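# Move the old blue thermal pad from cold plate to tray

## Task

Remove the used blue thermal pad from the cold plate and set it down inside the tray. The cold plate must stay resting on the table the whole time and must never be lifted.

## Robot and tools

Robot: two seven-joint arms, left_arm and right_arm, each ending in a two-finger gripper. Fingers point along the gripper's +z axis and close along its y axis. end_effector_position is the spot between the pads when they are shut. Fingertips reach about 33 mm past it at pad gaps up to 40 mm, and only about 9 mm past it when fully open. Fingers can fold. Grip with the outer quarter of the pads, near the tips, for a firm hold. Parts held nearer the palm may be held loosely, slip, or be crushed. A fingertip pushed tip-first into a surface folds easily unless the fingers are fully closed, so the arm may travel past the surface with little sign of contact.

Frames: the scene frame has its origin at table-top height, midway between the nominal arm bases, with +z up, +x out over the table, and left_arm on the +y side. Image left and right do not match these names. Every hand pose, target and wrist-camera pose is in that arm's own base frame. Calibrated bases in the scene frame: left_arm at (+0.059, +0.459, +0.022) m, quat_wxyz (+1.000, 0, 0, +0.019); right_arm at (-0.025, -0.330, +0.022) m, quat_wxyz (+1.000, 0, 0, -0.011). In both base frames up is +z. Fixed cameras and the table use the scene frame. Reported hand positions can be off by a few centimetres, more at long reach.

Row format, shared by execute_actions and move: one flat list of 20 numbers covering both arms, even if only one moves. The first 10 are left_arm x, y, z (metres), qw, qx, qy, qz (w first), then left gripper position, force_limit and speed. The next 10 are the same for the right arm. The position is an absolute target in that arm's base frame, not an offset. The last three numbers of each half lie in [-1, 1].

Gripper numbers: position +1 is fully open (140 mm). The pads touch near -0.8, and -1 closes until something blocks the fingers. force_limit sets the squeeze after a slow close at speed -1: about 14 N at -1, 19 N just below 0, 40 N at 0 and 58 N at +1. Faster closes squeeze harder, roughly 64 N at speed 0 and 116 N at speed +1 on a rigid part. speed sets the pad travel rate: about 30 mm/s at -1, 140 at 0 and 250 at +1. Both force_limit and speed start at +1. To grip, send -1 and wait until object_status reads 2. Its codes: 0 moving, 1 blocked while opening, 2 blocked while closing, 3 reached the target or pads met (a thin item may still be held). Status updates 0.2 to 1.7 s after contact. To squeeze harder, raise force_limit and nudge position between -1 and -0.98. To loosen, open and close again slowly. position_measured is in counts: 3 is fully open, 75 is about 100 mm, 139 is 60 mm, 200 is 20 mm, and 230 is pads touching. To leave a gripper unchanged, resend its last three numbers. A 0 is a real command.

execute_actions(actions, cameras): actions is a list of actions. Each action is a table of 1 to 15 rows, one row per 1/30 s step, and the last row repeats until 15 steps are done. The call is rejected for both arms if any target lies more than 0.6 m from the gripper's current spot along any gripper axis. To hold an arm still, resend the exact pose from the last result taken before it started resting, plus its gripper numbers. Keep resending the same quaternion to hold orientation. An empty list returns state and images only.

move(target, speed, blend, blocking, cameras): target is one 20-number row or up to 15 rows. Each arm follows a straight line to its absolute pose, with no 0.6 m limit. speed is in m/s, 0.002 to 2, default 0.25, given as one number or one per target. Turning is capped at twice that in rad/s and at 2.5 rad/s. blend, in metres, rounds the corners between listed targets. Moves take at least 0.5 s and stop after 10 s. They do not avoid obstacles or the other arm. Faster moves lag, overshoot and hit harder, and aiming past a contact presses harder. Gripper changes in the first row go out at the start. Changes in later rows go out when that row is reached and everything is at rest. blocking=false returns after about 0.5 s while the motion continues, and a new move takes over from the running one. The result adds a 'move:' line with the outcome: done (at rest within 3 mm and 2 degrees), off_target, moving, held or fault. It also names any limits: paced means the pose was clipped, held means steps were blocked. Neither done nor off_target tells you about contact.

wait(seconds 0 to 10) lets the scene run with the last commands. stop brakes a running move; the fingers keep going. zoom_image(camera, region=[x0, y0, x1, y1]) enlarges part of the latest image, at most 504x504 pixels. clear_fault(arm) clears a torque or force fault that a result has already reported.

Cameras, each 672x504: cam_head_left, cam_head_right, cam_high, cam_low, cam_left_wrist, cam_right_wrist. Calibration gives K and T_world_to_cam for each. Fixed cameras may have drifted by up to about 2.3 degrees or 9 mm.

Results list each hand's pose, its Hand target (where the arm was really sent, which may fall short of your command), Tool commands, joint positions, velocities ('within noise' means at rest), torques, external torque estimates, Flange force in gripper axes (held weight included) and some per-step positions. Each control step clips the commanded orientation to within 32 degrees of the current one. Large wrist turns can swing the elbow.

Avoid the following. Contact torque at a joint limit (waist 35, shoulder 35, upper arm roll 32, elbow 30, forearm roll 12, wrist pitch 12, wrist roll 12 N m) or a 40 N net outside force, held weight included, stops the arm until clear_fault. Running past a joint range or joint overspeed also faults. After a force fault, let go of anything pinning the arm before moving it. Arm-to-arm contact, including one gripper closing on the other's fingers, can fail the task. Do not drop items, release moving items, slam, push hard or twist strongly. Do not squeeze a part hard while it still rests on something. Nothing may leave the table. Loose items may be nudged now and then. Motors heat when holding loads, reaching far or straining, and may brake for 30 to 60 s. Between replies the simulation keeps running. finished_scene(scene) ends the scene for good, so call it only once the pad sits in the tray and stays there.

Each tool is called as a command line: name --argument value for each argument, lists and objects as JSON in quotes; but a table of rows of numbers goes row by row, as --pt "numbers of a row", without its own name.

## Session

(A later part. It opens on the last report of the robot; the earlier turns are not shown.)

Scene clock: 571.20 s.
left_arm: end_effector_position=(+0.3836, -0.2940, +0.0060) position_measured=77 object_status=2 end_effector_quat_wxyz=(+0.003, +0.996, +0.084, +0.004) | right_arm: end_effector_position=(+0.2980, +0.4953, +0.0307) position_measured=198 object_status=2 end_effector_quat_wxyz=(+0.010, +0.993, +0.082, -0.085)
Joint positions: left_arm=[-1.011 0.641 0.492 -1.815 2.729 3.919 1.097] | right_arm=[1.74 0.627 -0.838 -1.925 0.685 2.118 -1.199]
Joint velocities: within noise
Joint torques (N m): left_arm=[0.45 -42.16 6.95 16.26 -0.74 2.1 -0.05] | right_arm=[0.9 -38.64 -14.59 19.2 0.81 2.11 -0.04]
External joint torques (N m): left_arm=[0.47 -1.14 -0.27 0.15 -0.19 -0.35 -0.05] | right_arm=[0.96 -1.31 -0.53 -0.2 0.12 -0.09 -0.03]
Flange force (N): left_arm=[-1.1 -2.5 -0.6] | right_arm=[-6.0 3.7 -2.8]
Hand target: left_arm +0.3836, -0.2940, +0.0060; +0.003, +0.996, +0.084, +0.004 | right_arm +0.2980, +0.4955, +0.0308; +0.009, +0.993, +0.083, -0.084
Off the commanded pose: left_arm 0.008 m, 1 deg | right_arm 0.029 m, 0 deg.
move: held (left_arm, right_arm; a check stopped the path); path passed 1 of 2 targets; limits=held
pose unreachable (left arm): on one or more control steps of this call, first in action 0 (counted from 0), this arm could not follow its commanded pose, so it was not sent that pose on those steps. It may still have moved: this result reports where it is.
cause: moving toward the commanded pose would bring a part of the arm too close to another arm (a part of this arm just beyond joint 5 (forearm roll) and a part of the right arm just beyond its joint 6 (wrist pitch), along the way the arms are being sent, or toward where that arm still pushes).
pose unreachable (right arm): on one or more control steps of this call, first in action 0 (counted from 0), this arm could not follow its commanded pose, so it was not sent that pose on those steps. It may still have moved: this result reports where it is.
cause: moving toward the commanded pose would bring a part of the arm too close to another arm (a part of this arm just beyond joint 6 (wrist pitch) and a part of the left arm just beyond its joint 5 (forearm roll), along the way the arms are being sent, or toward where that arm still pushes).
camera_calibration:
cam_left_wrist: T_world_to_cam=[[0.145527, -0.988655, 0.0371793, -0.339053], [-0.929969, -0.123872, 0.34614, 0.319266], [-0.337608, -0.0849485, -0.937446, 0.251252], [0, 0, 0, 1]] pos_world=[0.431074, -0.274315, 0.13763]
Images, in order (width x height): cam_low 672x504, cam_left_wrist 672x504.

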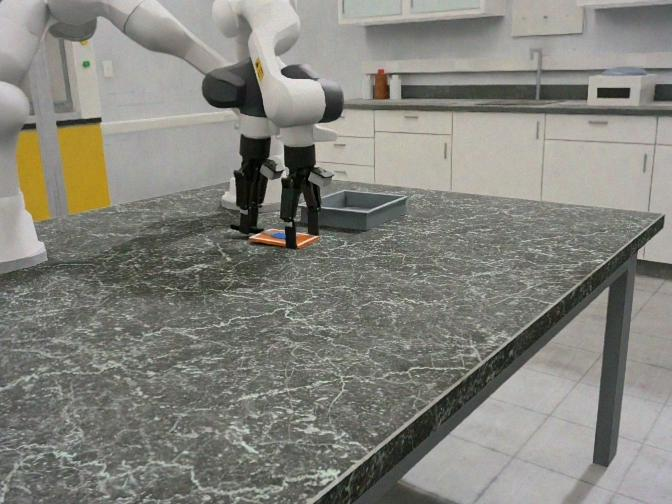

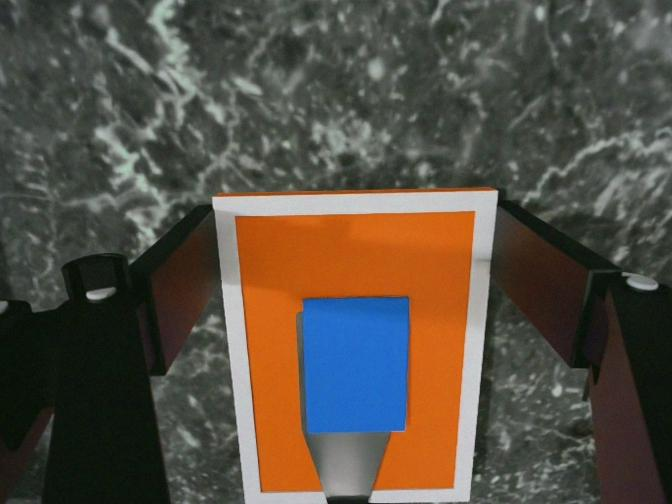

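move --pt "0.3836 -0.294 0.004 0 0.9966 0.082 0 -1 -0.05 -1 0.297 0.4955 0.0285 0.0058 0.9942 0.0835 -0.07 -1 0.2 -1" --pt "0.3836 -0.294 0.004 0 0.9966 0.082 0 -1 -0.05 -1 0.316 0.500 0.0285 0.0058 0.9942 0.0835 -0.07 -1 0.2 -1" --speed 0.02 --cameras '["cam_low","cam_left_wrist"]'

zoom_image --camera "cam_left_wrist" --region '[200, 250, 500, 500]'

zoom_image --camera "cam_low" --region '[225, 200, 325, 260]'

Scene clock: 589.27 s.
left_arm: end_effector_position=(+0.3912, -0.2926, +0.0057) position_measured=77 object_status=2 end_effector_quat_wxyz=(+0.003, +0.996, +0.086, +0.007) | right_arm: end_effector_position=(+0.3052, +0.4976, +0.0252) position_measured=198 object_status=2 end_effector_quat_wxyz=(+0.012, +0.993, +0.084, -0.079)
Joint positions: left_arm=[-0.999 0.652 0.49 -1.797 2.732 3.922 1.097] | right_arm=[1.727 0.651 -0.831 -1.906 0.69 2.123 -1.206]
Joint velocities: left_arm=[within noise] | right_arm=[0 0 0 0.004 0 -0.003 -0.005]
Joint torques (N m): left_arm=[-1.88 -41.88 3.64 14.57 -1.62 4.07 0.02] | right_arm=[-2.75 -38.59 -18.09 21.81 0.84 4.63 -0.35]
External joint torques (N m): left_arm=[-1.87 -0.45 -3.69 -1.65 -1.07 1.63 0.02] | right_arm=[-2.99 -0.44 -3.83 2.45 0.16 2.41 -0.34]
Flange force (N): left_arm=[-6.6 -1.5 -0.7] | right_arm=[8.8 -1.4 -0.6]
Hand target: left_arm +0.3836, -0.2940, +0.0040; +0.000, +0.997, +0.082, +0.000 | right_arm +0.3159, +0.4998, +0.0286; +0.006, +0.994, +0.083, -0.070
Off the commanded pose: left_arm 0.008 m, 1 deg | right_arm 0.012 m, 1 deg.
move: off_target (left_arm, right_arm)
camera_calibration:
cam_left_wrist: T_world_to_cam=[[0.148699, -0.988196, 0.0368391, -0.339977], [-0.931528, -0.127475, 0.340596, 0.326218], [-0.331879, -0.0849631, -0.939488, 0.251423], [0, 0, 0, 1]] pos_world=[0.437878, -0.273017, 0.137625]
Images, in order (width x height): cam_low 672x504, cam_left_wrist 672x504.

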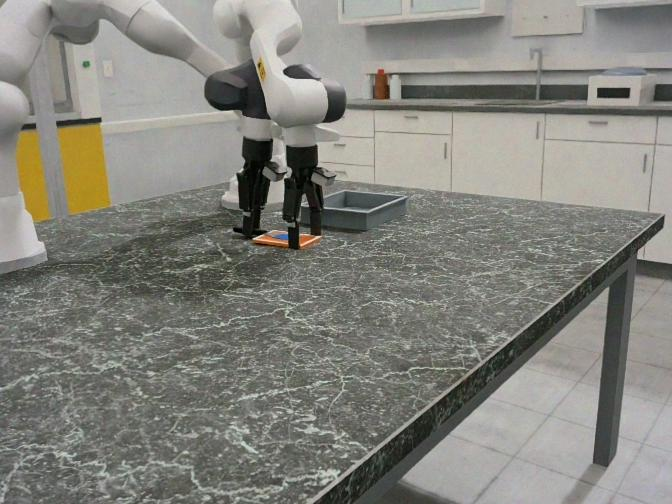

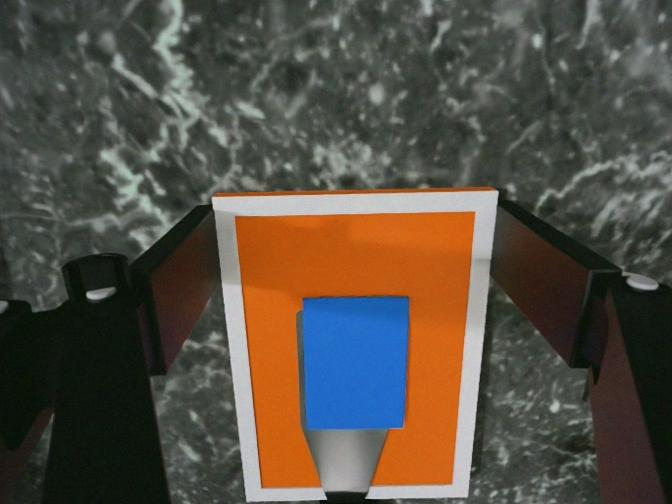

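Scaled by 1.680 from the camera's 672x504 image, which has a finer 960x720 frame.

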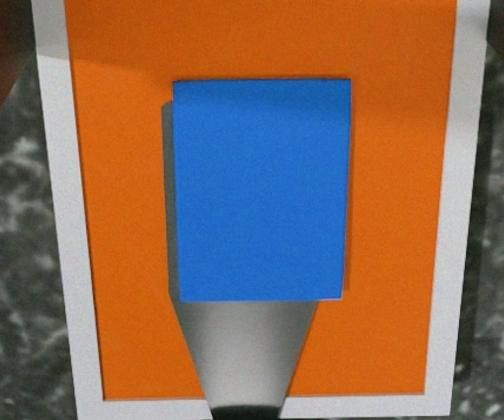

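Scaled by 5.040 from the camera's 672x504 image, which has a finer 960x720 frame.

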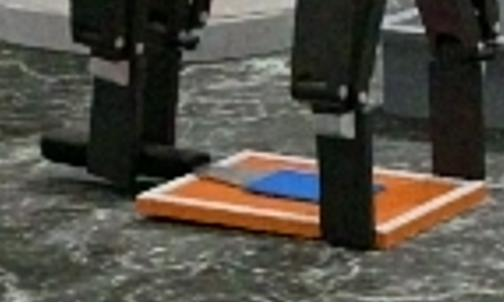

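move --pt "0.389 -0.293 0.005 0 0.9966 0.082 0 -1 -0.05 -1 0.302 0.4965 0.025 0.0067 0.9933 0.0835 -0.0785 -1 0.2 -1" --pt "0.389 -0.293 0.005 0 0.9966 0.082 0 0.5 -0.05 -1 0.302 0.4965 0.025 0.0067 0.9933 0.0835 -0.0785 -1 0.2 -1" --pt "0.403 -0.2907 0.006 0.0057 0.9942 0.0818 -0.0696 0.5 -0.05 -1 0.302 0.4965 0.025 0.0067 0.9933 0.0835 -0.0785 -1 0.2 -1" --pt "0.403 -0.2907 0.0045 0.0057 0.9942 0.0818 -0.0696 -1 -0.04 -1 0.302 0.4965 0.025 0.0067 0.9933 0.0835 -0.0785 -1 0.2 -1" --speed 0.03 --cameras '["cam_low","cam_left_wrist"]'

zoom_image --camera "cam_low" --region '[225, 200, 325, 260]'

Scene clock: 620.80 s.
left_arm: end_effector_position=(+0.4040, -0.2911, +0.0049) position_measured=77 object_status=0 end_effector_quat_wxyz=(+0.006, +0.994, +0.083, -0.068) | right_arm: end_effector_position=(+0.3029, +0.4953, +0.0245) position_measured=198 object_status=2 end_effector_quat_wxyz=(+0.008, +0.993, +0.083, -0.078)
Joint positions: left_arm=[-0.799 0.78 0.366 -1.572 2.725 4.117 1.146] | right_arm=[1.734 0.638 -0.831 -1.927 0.693 2.139 -1.208]
Joint velocities: within noise
Joint torques (N m): left_arm=[0.6 -47.26 4.99 17.18 -1.04 2.8 0.15] | right_arm=[1.18 -39.87 -14.12 18.63 1.02 2.1 -0.13]
External joint torques (N m): left_arm=[0.6 -1.1 -0.89 0.39 -0.25 0.02 0.16] | right_arm=[1.24 -2.33 0.08 -0.58 0.35 -0.14 -0.12]
Flange force (N): left_arm=[-0.1 -1.5 -0.8] | right_arm=[-9.1 6.0 -3.3]
Hand target: left_arm +0.4030, -0.2907, +0.0045; +0.006, +0.994, +0.082, -0.070 | right_arm +0.3020, +0.4965, +0.0250; +0.007, +0.993, +0.084, -0.079
Off the commanded pose: left_arm 0.001 m, 0 deg | right_arm 0.002 m, 0 deg.
move: done
camera_calibration:
cam_left_wrist: T_world_to_cam=[[0.149194, -0.988195, 0.0348168, -0.340521], [-0.871017, -0.114673, 0.477681, 0.317239], [-0.468049, -0.101593, -0.877843, 0.304936], [0, 0, 0, 1]] pos_world=[0.46985, -0.269143, 0.128003]
Images, in order (width x height): cam_low 672x504, cam_left_wrist 672x504.

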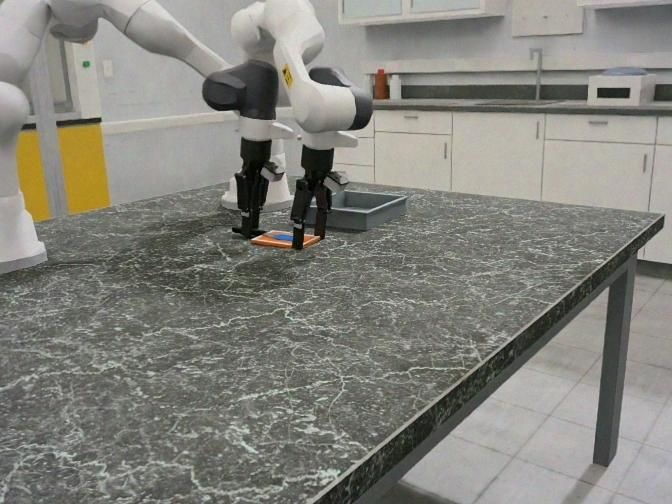

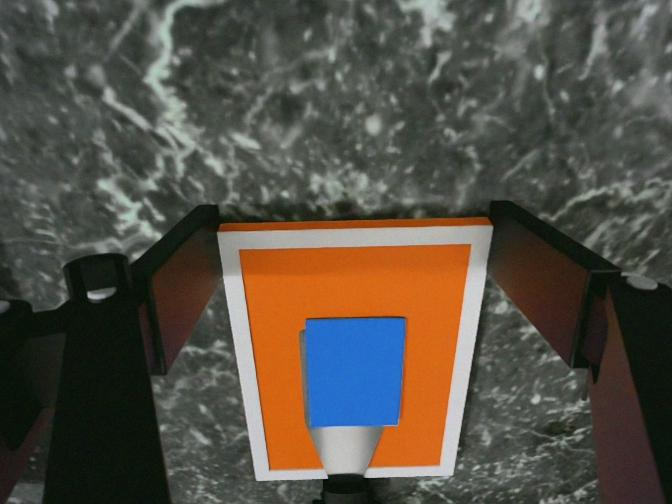

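Scaled by 5.040 from the camera's 672x504 image, which has a finer 960x720 frame.

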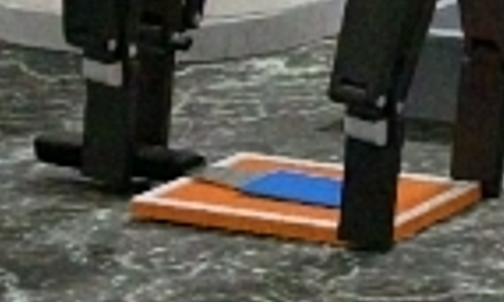

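move --pt "0.404 -0.2911 0.0045 0.0057 0.9942 0.0818 -0.0696 -1 -0.04 -1 0.299 0.4945 0.034 0.0087 0.991 0.0832 -0.1041 -1 0.2 -1" --pt "0.402 -0.2911 0.0040 0.0057 0.9942 0.0818 -0.0696 -1 -0.04 -1 0.335 0.502 0.034 0.0087 0.991 0.0832 -0.1041 -1 0.2 -1" --speed 0.025 --cameras '["cam_low","cam_left_wrist"]'

zoom_image --camera "cam_left_wrist" --region '[200, 250, 500, 500]'

zoom_image --camera "cam_low" --region '[225, 200, 325, 260]'

Scene clock: 630.90 s.
left_arm: end_effector_position=(+0.4078, -0.2899, +0.0052) position_measured=77 object_status=2 end_effector_quat_wxyz=(+0.007, +0.994, +0.085, -0.065) | right_arm: end_effector_position=(+0.3094, +0.4968, +0.0299) position_measured=198 object_status=2 end_effector_quat_wxyz=(+0.015, +0.990, +0.084, -0.112)
Joint positions: left_arm=[-0.795 0.781 0.368 -1.568 2.726 4.115 1.147] | right_arm=[1.646 0.671 -0.797 -1.831 0.69 2.026 -1.22]
Joint velocities: within noise
Joint torques (N m): left_arm=[-1.2 -46.58 3.69 15.43 -1.58 3.06 0.02] | right_arm=[0.75 -41.87 -15.09 19.67 0.73 2.48 -0.09]
External joint torques (N m): left_arm=[-1.22 -0.49 -2.23 -1.36 -0.8 0.31 0.02] | right_arm=[0.84 -1.89 -0.87 0.17 0 0.46 -0.08]
Flange force (N): left_arm=[-8.1 -3.9 0.7] | right_arm=[-6.9 4.4 -2.6]
Hand target: left_arm +0.4027, -0.2911, +0.0042; +0.006, +0.994, +0.082, -0.070 | right_arm +0.3100, +0.4973, +0.0306; +0.014, +0.990, +0.084, -0.111
Off the commanded pose: left_arm 0.006 m, 1 deg | right_arm 0.026 m, 1 deg.
move: held (right_arm; a check stopped the path), off_target (left_arm; braked when a check withheld steps of right_arm); path passed 1 of 2 targets; limits=held
pose unreachable (right arm): on one or more control steps of this call, first in action 0 (counted from 0), this arm could not follow its commanded pose, so it was not sent that pose on those steps. It may still have moved: this result reports where it is.
cause: moving toward the commanded pose would bring a part of the arm too close to another arm (a part of this arm just beyond joint 6 (wrist pitch) and a part of the left arm just beyond its joint 5 (forearm roll), along the way the arms are being sent, or toward where that arm still pushes).
camera_calibration:
cam_left_wrist: T_world_to_cam=[[0.152425, -0.987628, 0.0368424, -0.341056], [-0.873508, -0.117187, 0.472494, 0.320881], [-0.462331, -0.104202, -0.880563, 0.304056], [0, 0, 0, 1]] pos_world=[0.472853, -0.26755, 0.128691]
Images, in order (width x height): cam_low 672x504, cam_left_wrist 672x504.

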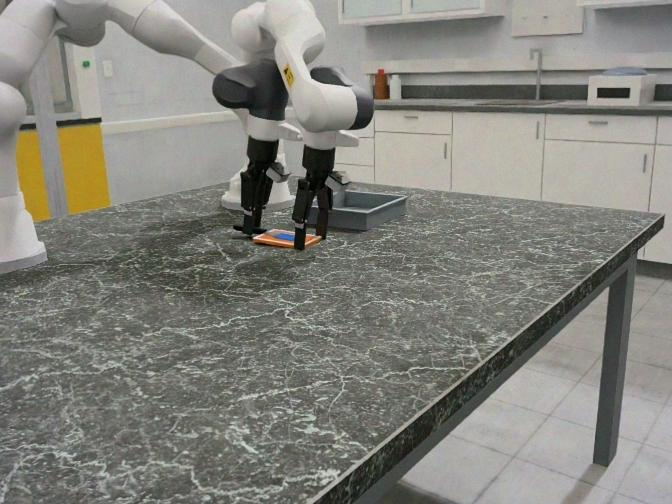

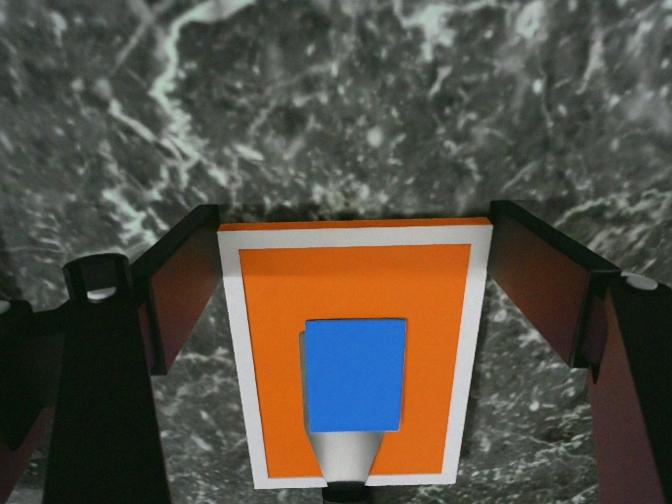

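Scaled by 1.680 from the camera's 672x504 image, which has a finer 960x720 frame.

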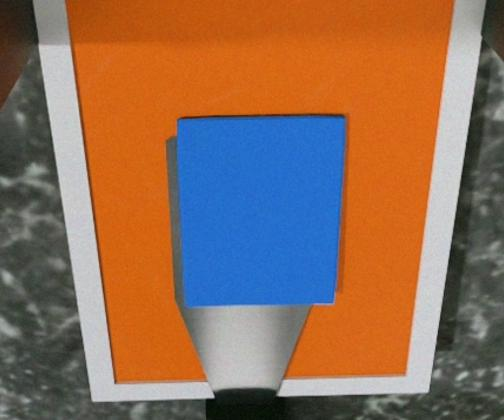

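Scaled by 5.040 from the camera's 672x504 image, which has a finer 960x720 frame.

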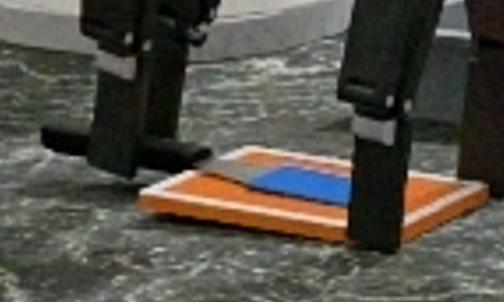

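move --pt "0.407 -0.2901 0.0065 0.0057 0.9942 0.0818 -0.0696 0.5 -0.04 -1 0.307 0.4965 0.030 0.0087 0.991 0.0832 -0.1041 -1 0.2 -1" --pt "0.413 -0.289 0.0085 0.0156 0.9783 0.0805 -0.1902 0.5 -0.04 -1 0.307 0.4965 0.030 0.0087 0.991 0.0832 -0.1041 -1 0.2 -1" --pt "0.413 -0.289 0.0065 0.0156 0.9783 0.0805 -0.1902 -1 -0.05 -1 0.307 0.4965 0.030 0.0087 0.991 0.0832 -0.1041 -1 0.2 -1" --speed 0.06 --cameras '["cam_low","cam_left_wrist"]'

zoom_image --camera "cam_low" --region '[225, 180, 345, 260]'

Scene clock: 649.23 s.
left_arm: end_effector_position=(+0.4146, -0.2889, +0.0052) position_measured=66 object_status=3 end_effector_quat_wxyz=(+0.011, +0.989, +0.084, -0.120) | right_arm: end_effector_position=(+0.3058, +0.4946, +0.0287) position_measured=198 object_status=2 end_effector_quat_wxyz=(+0.012, +0.991, +0.083, -0.106)
Joint positions: left_arm=[-0.689 0.898 0.31 -1.38 2.713 4.272 1.165] | right_arm=[1.668 0.655 -0.804 -1.865 0.691 2.057 -1.22]
Joint velocities: left_arm=[-0.002 -0.004 0.001 0.001 0 0 0] | right_arm=[within noise]
Joint torques (N m): left_arm=[-0.27 -51.84 4.72 17.17 -1.1 2.8 -0.03] | right_arm=[0.97 -41.73 -14.93 19.26 1.19 2.45 -0.11]
External joint torques (N m): left_arm=[-0.09 -2.72 -0.15 -0.1 -0.15 -0.16 -0.02] | right_arm=[1 -2.55 -0.91 -0.21 0.48 0.39 -0.1]
Flange force (N): left_arm=[-9.4 -6.4 -2.2] | right_arm=[-9.5 6.5 -3.0]
Hand target: left_arm +0.4151, -0.2897, +0.0056; +0.011, +0.989, +0.084, -0.119 | right_arm +0.3070, +0.4965, +0.0300; +0.009, +0.991, +0.083, -0.104
Tool commands: left_gripper/position=+0.5 left_gripper/force_limit=-0.04 left_gripper/speed=-1.0 right_gripper/position=-1.0 right_gripper/force_limit=+0.2 right_gripper/speed=-1.0
Off the commanded pose: left_arm 0.002 m, 8 deg | right_arm 0.003 m, 0 deg.
move: held (left_arm; a check stopped the path); path passed 1 of 3 targets; target 3's new numbers were not sent; limits=held
pose unreachable (left arm): on one or more control steps of this call, first in action 0 (counted from 0), this arm could not follow its commanded pose, so it was not sent that pose on those steps. It may still have moved: this result reports where it is.
cause: moving toward the commanded pose would bring a part of the arm too close to another arm (a part of this arm just beyond joint 4 (elbow) and a part of the right arm just beyond its joint 5 (forearm roll), at the place that arm is still heading or pushing toward).
camera_calibration:
cam_left_wrist: T_world_to_cam=[[0.155525, -0.987161, 0.0364069, -0.342298], [-0.81597, -0.107607, 0.567991, 0.305273], [-0.55678, -0.118044, -0.822229, 0.342085], [0, 0, 0, 1]] pos_world=[0.492795, -0.264672, 0.120342]
Images, in order (width x height): cam_low 672x504, cam_left_wrist 672x504.

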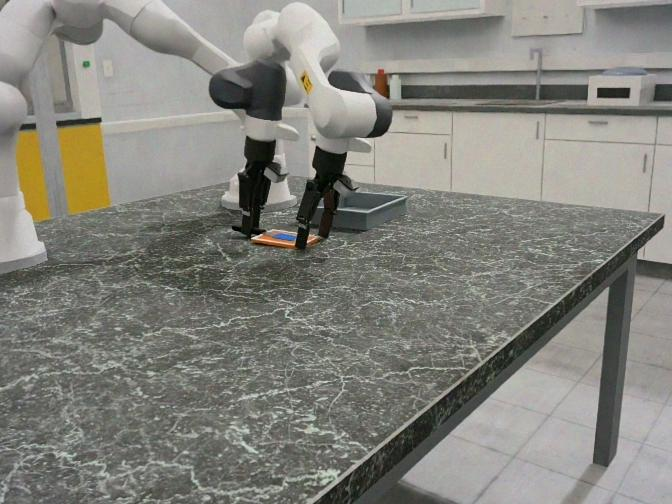

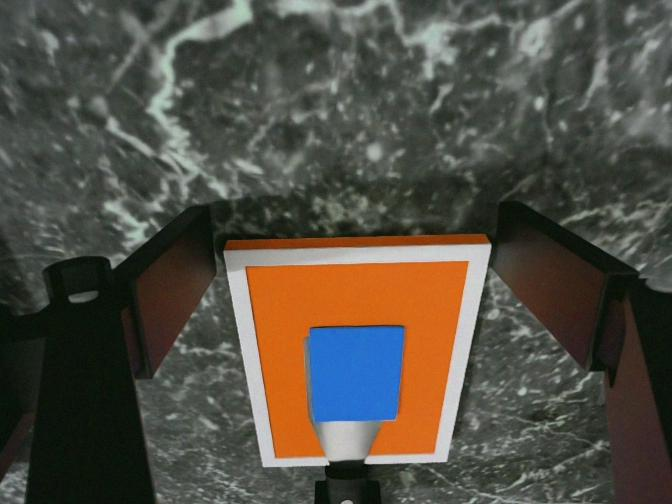

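Scaled by 4.200 from the camera's 672x504 image, which has a finer 960x720 frame.

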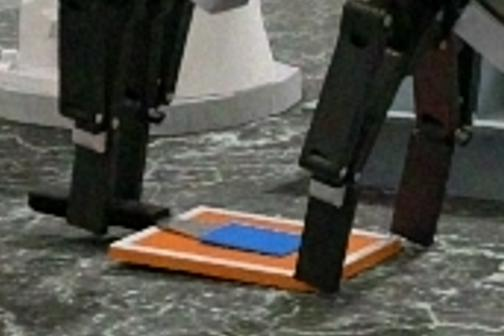

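move --pt "0.4135 -0.2891 0.0052 0.011 0.989 0.084 -0.120 0.5 -0.04 -1 0.306 0.4955 0.0295 0.0082 0.9913 0.0832 -0.1005 -1 0.2 -1" --pt "0.4135 -0.2891 0.0052 0.011 0.989 0.084 -0.120 -1 -0.05 -1 0.306 0.4955 0.0295 0.0082 0.9913 0.0832 -0.1005 -1 0.2 -1" --pt "0.4125 -0.2893 0.0045 0.011 0.989 0.084 -0.120 -1 -0.05 -1 0.326 0.500 0.0315 0.0082 0.9913 0.0832 -0.1005 -1 0.2 -1" --speed 0.025 --cameras '["cam_low","cam_left_wrist"]'

zoom_image --camera "cam_left_wrist" --region '[200, 250, 500, 500]'

zoom_image --camera "cam_low" --region '[225, 190, 345, 260]'

Scene clock: 658.60 s.
left_arm: end_effector_position=(+0.4156, -0.2884, +0.0064) position_measured=81 object_status=2 end_effector_quat_wxyz=(+0.012, +0.989, +0.085, -0.118) | right_arm: end_effector_position=(+0.3074, +0.4953, +0.0273) position_measured=198 object_status=2 end_effector_quat_wxyz=(+0.013, +0.991, +0.084, -0.105)
Joint positions: left_arm=[-0.69 0.892 0.312 -1.386 2.713 4.267 1.165] | right_arm=[1.663 0.661 -0.801 -1.859 0.691 2.056 -1.221]
Joint velocities: within noise
Joint torques (N m): left_arm=[-0.46 -49.48 3.62 15.85 -1.23 3.1 -0.01] | right_arm=[1.1 -41.21 -14.68 19.24 0.8 2.2 -0.06]
External joint torques (N m): left_arm=[-0.42 -0.48 -1.36 -1.39 -0.29 0.14 -0.01] | right_arm=[1.11 -1.91 -0.64 -0.16 0.09 0.14 -0.06]
Flange force (N): left_arm=[-8.8 -5.8 1.2] | right_arm=[-8.0 4.9 -2.9]
Hand target: left_arm +0.4129, -0.2892, +0.0048; +0.011, +0.989, +0.084, -0.120 | right_arm +0.3073, +0.4958, +0.0277; +0.012, +0.991, +0.084, -0.105
Off the commanded pose: left_arm 0.004 m, 0 deg | right_arm 0.020 m, 1 deg.
move: held (right_arm; a check stopped the path), off_target (left_arm; braked when a check withheld steps of right_arm); path passed 2 of 3 targets; limits=held
pose unreachable (right arm): on one or more control steps of this call, first in action 0 (counted from 0), this arm could not follow its commanded pose, so it was not sent that pose on those steps. It may still have moved: this result reports where it is.
cause: moving toward the commanded pose would bring a part of the arm too close to another arm (a part of this arm just beyond joint 5 (forearm roll) and a part of the left arm just beyond its joint 4 (elbow), at the place that arm is still heading or pushing toward).
camera_calibration:
cam_left_wrist: T_world_to_cam=[[0.157598, -0.986778, 0.0378343, -0.342728], [-0.818565, -0.10911, 0.563956, 0.306159], [-0.552371, -0.119848, -0.824938, 0.34139], [0, 0, 0, 1]] pos_world=[0.493198, -0.263877, 0.121933]
Images, in order (width x height): cam_low 672x504, cam_left_wrist 672x504.

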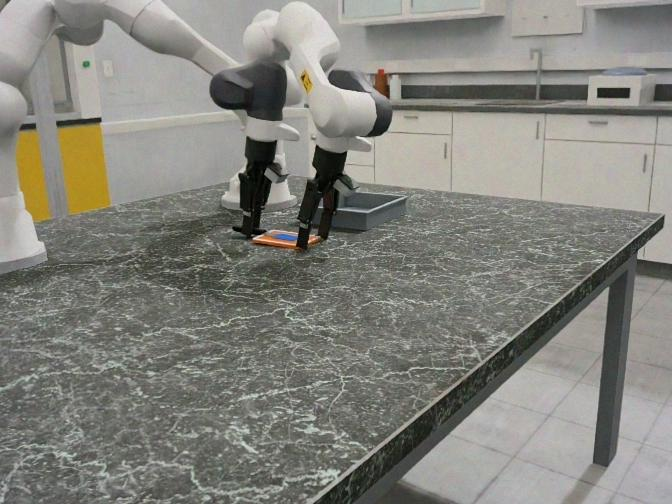

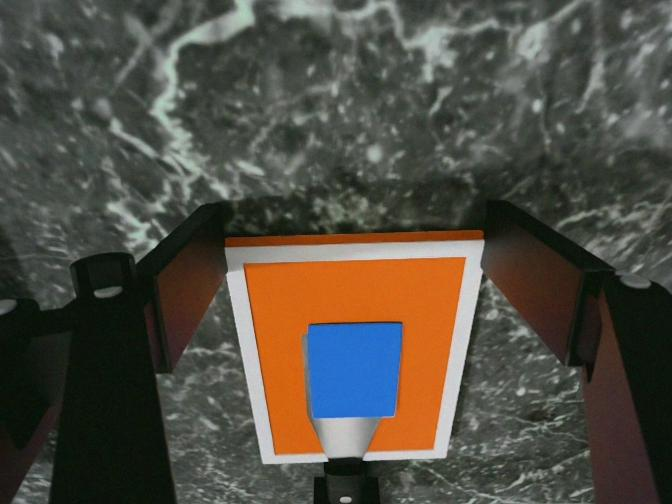

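Scaled by 1.680 from the camera's 672x504 image, which has a finer 960x720 frame.

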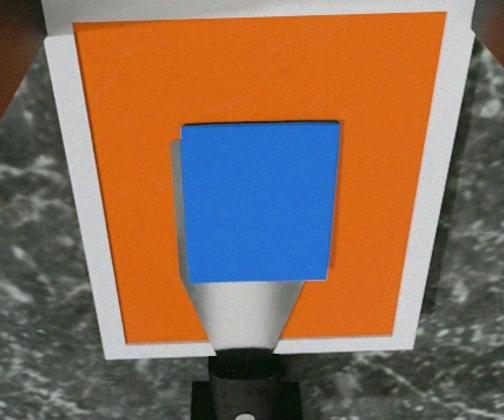

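Scaled by 4.200 from the camera's 672x504 image, which has a finer 960x720 frame.

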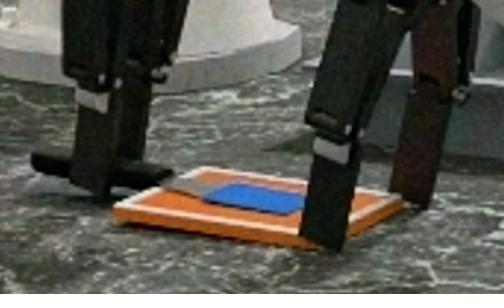

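move --pt "0.4145 -0.2885 0.0035 0.011 0.989 0.084 -0.120 -1 -0.05 -1 0.306 0.4955 0.041 0.0073 0.9927 0.0834 -0.0869 -1 0.2 -1" --speed 0.02 --cameras '["cam_low","cam_left_wrist"]'

zoom_image --camera "cam_left_wrist" --region '[200, 250, 500, 500]'

zoom_image --camera "cam_low" --region '[225, 190, 345, 260]'

Scene clock: 665.73 s.
left_arm: end_effector_position=(+0.4147, -0.2892, +0.0065) position_measured=81 object_status=2 end_effector_quat_wxyz=(+0.011, +0.989, +0.084, -0.119) | right_arm: end_effector_position=(+0.3063, +0.4942, +0.0397) position_measured=198 object_status=2 end_effector_quat_wxyz=(+0.008, +0.992, +0.085, -0.088)
Joint positions: left_arm=[-0.69 0.894 0.311 -1.383 2.713 4.271 1.165] | right_arm=[1.726 0.625 -0.849 -1.904 0.679 2.088 -1.213]
Joint velocities: within noise
Joint torques (N m): left_arm=[0.79 -48.01 4.34 17.49 -1.1 2.12 0.07] | right_arm=[1.72 -40.15 -14.98 19.11 0.75 2.11 0.11]
External joint torques (N m): left_arm=[0.74 1.25 -0.69 0.16 -0.15 -0.85 0.08] | right_arm=[1.7 -2.88 -0.95 -0.44 0.05 -0.05 0.11]
Flange force (N): left_arm=[4.0 1.2 3.0] | right_arm=[-12.8 7.7 -5.6]
Hand target: left_arm +0.4145, -0.2885, +0.0035; +0.011, +0.989, +0.084, -0.120 | right_arm +0.3060, +0.4955, +0.0410; +0.007, +0.993, +0.083, -0.087
Off the commanded pose: left_arm 0.003 m, 0 deg | right_arm 0.002 m, 0 deg.
move: done
camera_calibration:
cam_left_wrist: T_world_to_cam=[[0.155815, -0.987064, 0.0377752, -0.342721], [-0.816994, -0.107285, 0.566579, 0.305094], [-0.555196, -0.119144, -0.823141, 0.342287], [0, 0, 0, 1]] pos_world=[0.492697, -0.264774, 0.121837]
Images, in order (width x height): cam_low 672x504, cam_left_wrist 672x504.

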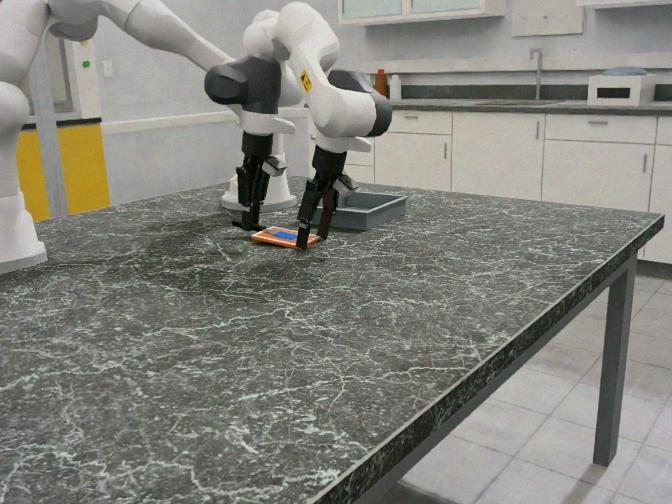

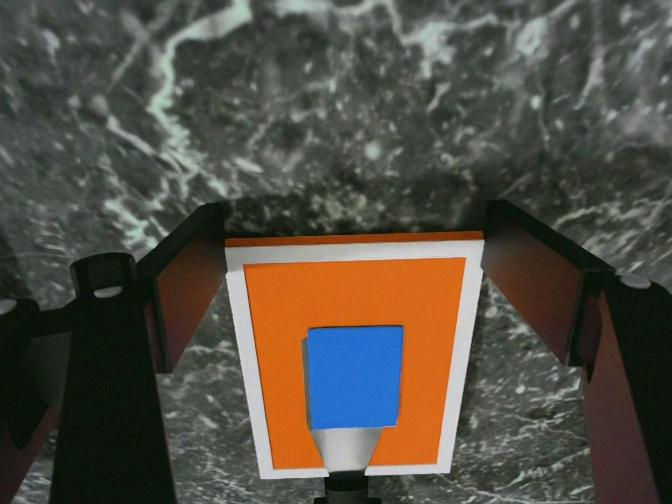

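Scaled by 1.680 from the camera's 672x504 image, which has a finer 960x720 frame.

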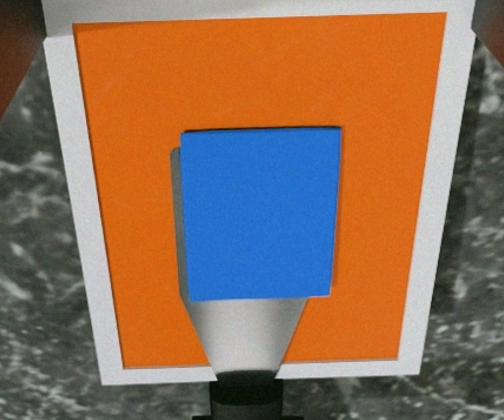

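Scaled by 4.200 from the camera's 672x504 image, which has a finer 960x720 frame.

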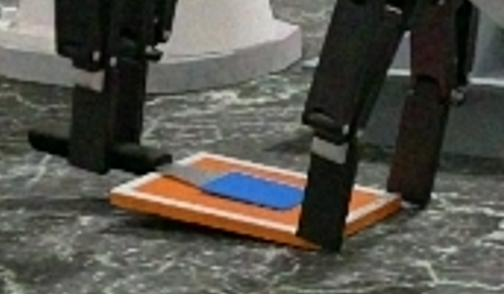

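move --pt "0.4145 -0.2888 0.0060 0.011 0.989 0.084 -0.120 -1 -0.05 -1 0.304 0.4950 0.0275 0.0082 0.9913 0.0832 -0.1005 -1 0.2 -1" --pt "0.4145 -0.2888 0.0060 0.011 0.989 0.084 -0.120 0.5 -0.05 -1 0.304 0.4950 0.0275 0.0082 0.9913 0.0832 -0.1005 -1 0.2 -1" --pt "0.418 -0.288 0.06 0.0057 0.9942 0.0818 -0.0696 0.5 -0.05 -1 0.304 0.4950 0.0275 0.0082 0.9913 0.0832 -0.1005 -1 0.2 -1" --pt "0.445 -0.283 0.06 0 0.9966 0.082 0 -1 -0.05 0 0.304 0.4950 0.0275 0.0082 0.9913 0.0832 -0.1005 -1 0.2 -1" --pt "0.445 -0.283 0.020 0 0.9966 0.082 0 -1 -0.05 0 0.304 0.4950 0.0275 0.0082 0.9913 0.0832 -0.1005 -1 0.2 -1" --speed '[0.02,0.03,0.06,0.06,0.04]' --cameras '["cam_low","cam_left_wrist","cam_high"]'

zoom_image --camera "cam_low" --region '[225, 180, 345, 260]'

Scene clock: 688.50 s.
left_arm: end_effector_position=(+0.4442, -0.2824, +0.0212) position_measured=233 object_status=3 end_effector_quat_wxyz=(-0.001, +0.997, +0.083, -0.001) | right_arm: end_effector_position=(+0.3051, +0.4950, +0.0267) position_measured=198 object_status=2 end_effector_quat_wxyz=(+0.008, +0.992, +0.082, -0.098)
Joint positions: left_arm=[-0.856 0.742 0.437 -1.576 2.772 4.051 1.115] | right_arm=[1.685 0.648 -0.81 -1.887 0.695 2.086 -1.22]
Joint velocities: left_arm=[0.001 0.002 -0.002 0.002 -0.002 -0.004 0] | right_arm=[within noise]
Joint torques (N m): left_arm=[1.07 -46.76 6.19 17.62 -0.77 2.21 0.17] | right_arm=[0.38 -40.7 -13.98 18.97 0.81 1.84 -0.12]
External joint torques (N m): left_arm=[1.01 -1.51 -0.94 0.38 -0.17 -0.27 0.17] | right_arm=[0.36 -2.05 -0.03 -0.42 0.1 -0.27 -0.11]
Flange force (N): left_arm=[-0.3 -3.2 -0.7] | right_arm=[-6.1 4.6 -2.8]
Hand target: left_arm +0.4450, -0.2830, +0.0200; +0.000, +0.997, +0.082, +0.000 | right_arm +0.3040, +0.4950, +0.0275; +0.008, +0.991, +0.083, -0.100
Off the commanded pose: left_arm 0.002 m, 0 deg | right_arm 0.001 m, 0 deg.
move: done
camera_calibration:
cam_left_wrist: T_world_to_cam=[[0.143215, -0.989293, 0.0280966, -0.335996], [-0.926371, -0.124006, 0.355612, 0.370036], [-0.34832, -0.0769567, -0.934211, 0.293839], [0, 0, 0, 1]] pos_world=[0.49326, -0.263899, 0.152358]
Images, in order (width x height): cam_high 672x504, cam_low 672x504, cam_left_wrist 672x504.

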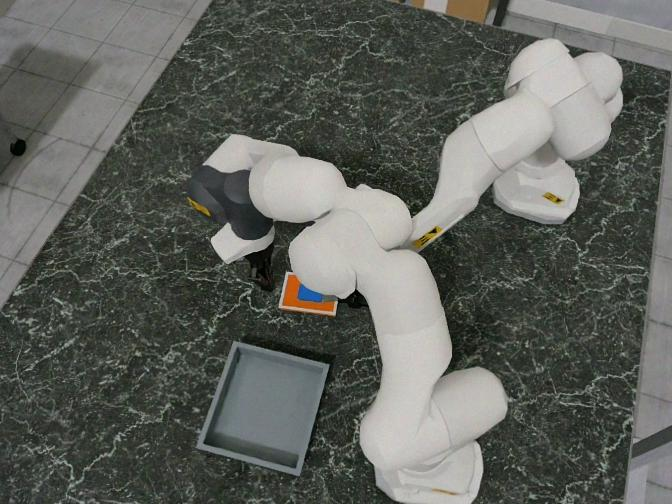

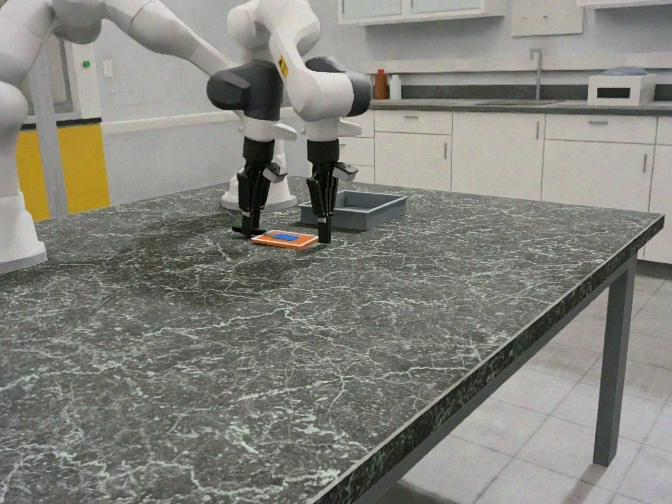

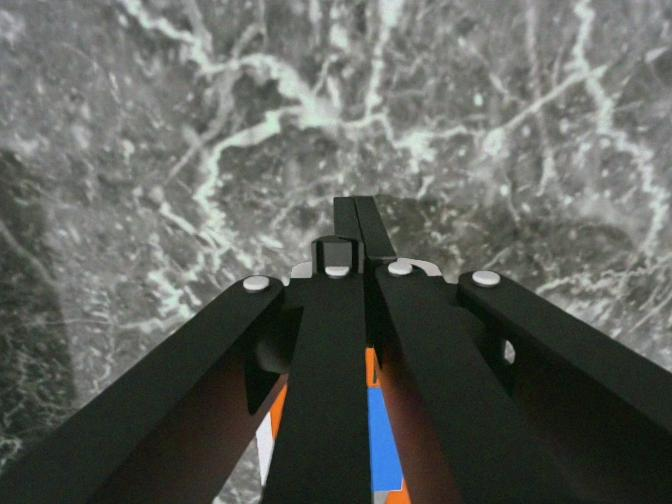

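Scaled by 4.200 from the camera's 672x504 image, which has a finer 960x720 frame.

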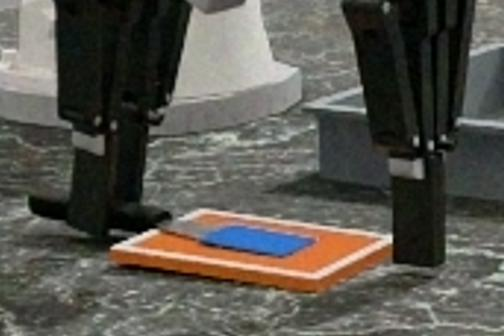

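move --pt "0.440 -0.2835 0.0145 0 0.9966 0.082 0 -1 -0.05 0 0.305 0.4950 0.032 0.0087 0.991 0.0832 -0.1041 -1 0.2 -1" --pt "0.438 -0.2837 0.0145 0 0.9966 0.082 0 -1 -0.05 0 0.340 0.5030 0.033 0.0087 0.991 0.0832 -0.1041 -1 0.2 -1" --speed 0.025 --cameras '["cam_low","cam_left_wrist","cam_right_wrist"]'

zoom_image --camera "cam_low" --region '[225, 180, 345, 260]'

Scene clock: 694.97 s.
left_arm: end_effector_position=(+0.4410, -0.2819, +0.0144) position_measured=233 object_status=3 end_effector_quat_wxyz=(+0.000, +0.997, +0.083, +0.002) | right_arm: end_effector_position=(+0.3263, +0.5002, +0.0303) position_measured=198 object_status=2 end_effector_quat_wxyz=(+0.011, +0.991, +0.081, -0.107)
Joint positions: left_arm=[-0.86 0.737 0.433 -1.602 2.772 4.024 1.115] | right_arm=[1.612 0.693 -0.789 -1.793 0.694 2.022 -1.227]
Joint velocities: within noise
Joint torques (N m): left_arm=[-0.79 -46.74 5.69 16.7 -0.97 2.99 -0.04] | right_arm=[0.97 -42.84 -15.04 19.6 0.77 2.38 -0.05]
External joint torques (N m): left_arm=[-0.71 -1.54 -1.29 -0.52 -0.36 0.52 -0.04] | right_arm=[0.92 -1.8 -0.66 -0.08 0.02 0.32 -0.04]
Flange force (N): left_arm=[-5.6 -3.2 -2.6] | right_arm=[-7.4 4.6 -2.3]
Hand target: left_arm +0.4383, -0.2837, +0.0145; +0.000, +0.997, +0.082, +0.000 | right_arm +0.3264, +0.5008, +0.0308; +0.010, +0.991, +0.081, -0.106
Off the commanded pose: left_arm 0.003 m, 0 deg | right_arm 0.014 m, 1 deg.
move: held (right_arm; a check stopped the path); path passed 1 of 2 targets; limits=held
pose unreachable (right arm): on one or more control steps of this call, first in action 0 (counted from 0), this arm could not follow its commanded pose, so it was not sent that pose on those steps. It may still have moved: this result reports where it is.
cause: moving toward the commanded pose would bring a part of the arm too close to another arm (a part of this arm just beyond joint 6 (wrist pitch) and a part of the left arm just beyond its joint 5 (forearm roll), along the way the arms are being sent, or toward where that arm still pushes).
camera_calibration:
cam_left_wrist: T_world_to_cam=[[0.14331, -0.989217, 0.0302098, -0.334886], [-0.9284, -0.1238, 0.350353, 0.370555], [-0.342835, -0.0782559, -0.93613, 0.283675], [0, 0, 0, 1]] pos_world=[0.48927, -0.263201, 0.145848]
cam_right_wrist: T_world_to_cam=[[0.155259, -0.987874, -0.000604191, 0.454084], [-0.838381, -0.132088, 0.528839, 0.330091], [-0.522506, -0.0816005, -0.848722, 0.376744], [0, 0, 0, 1]] pos_world=[0.403092, 0.522922, 0.145461]
Images, in order (width x height): cam_low 672x504, cam_left_wrist 672x504, cam_right_wrist 672x504.

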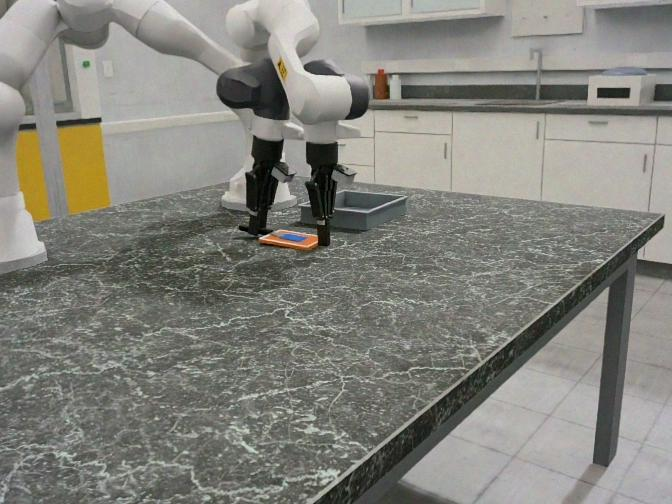

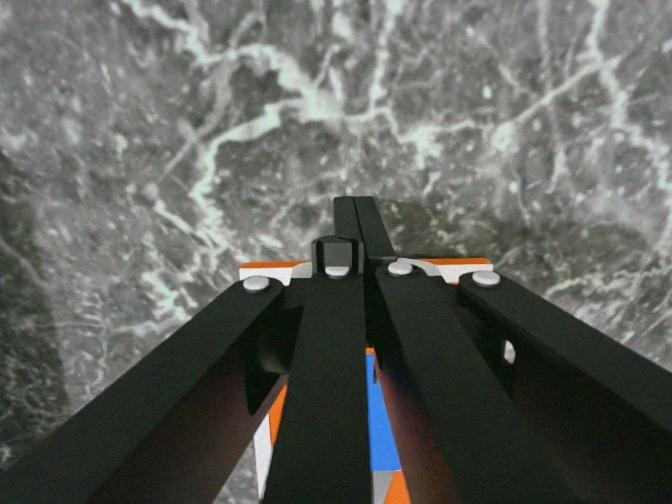

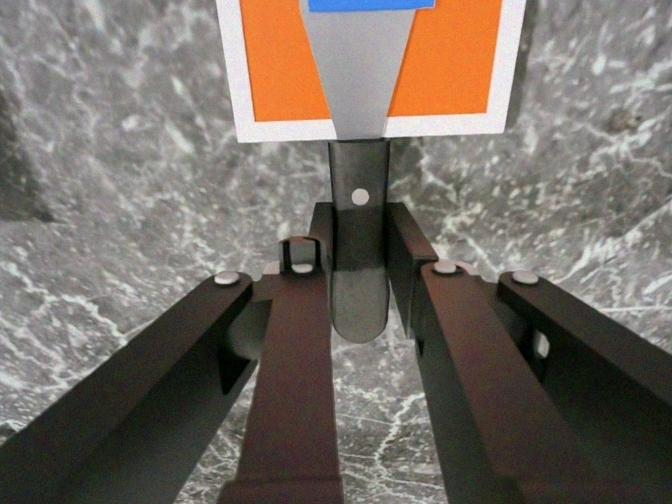

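Scaled by 4.200 from the camera's 672x504 image, which has a finer 960x720 frame.

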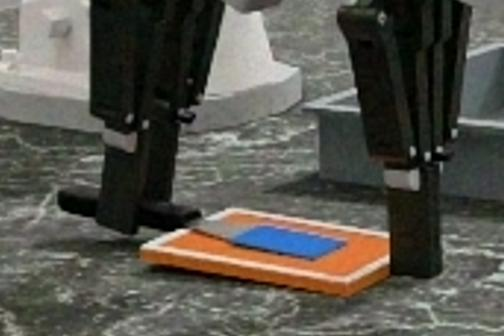

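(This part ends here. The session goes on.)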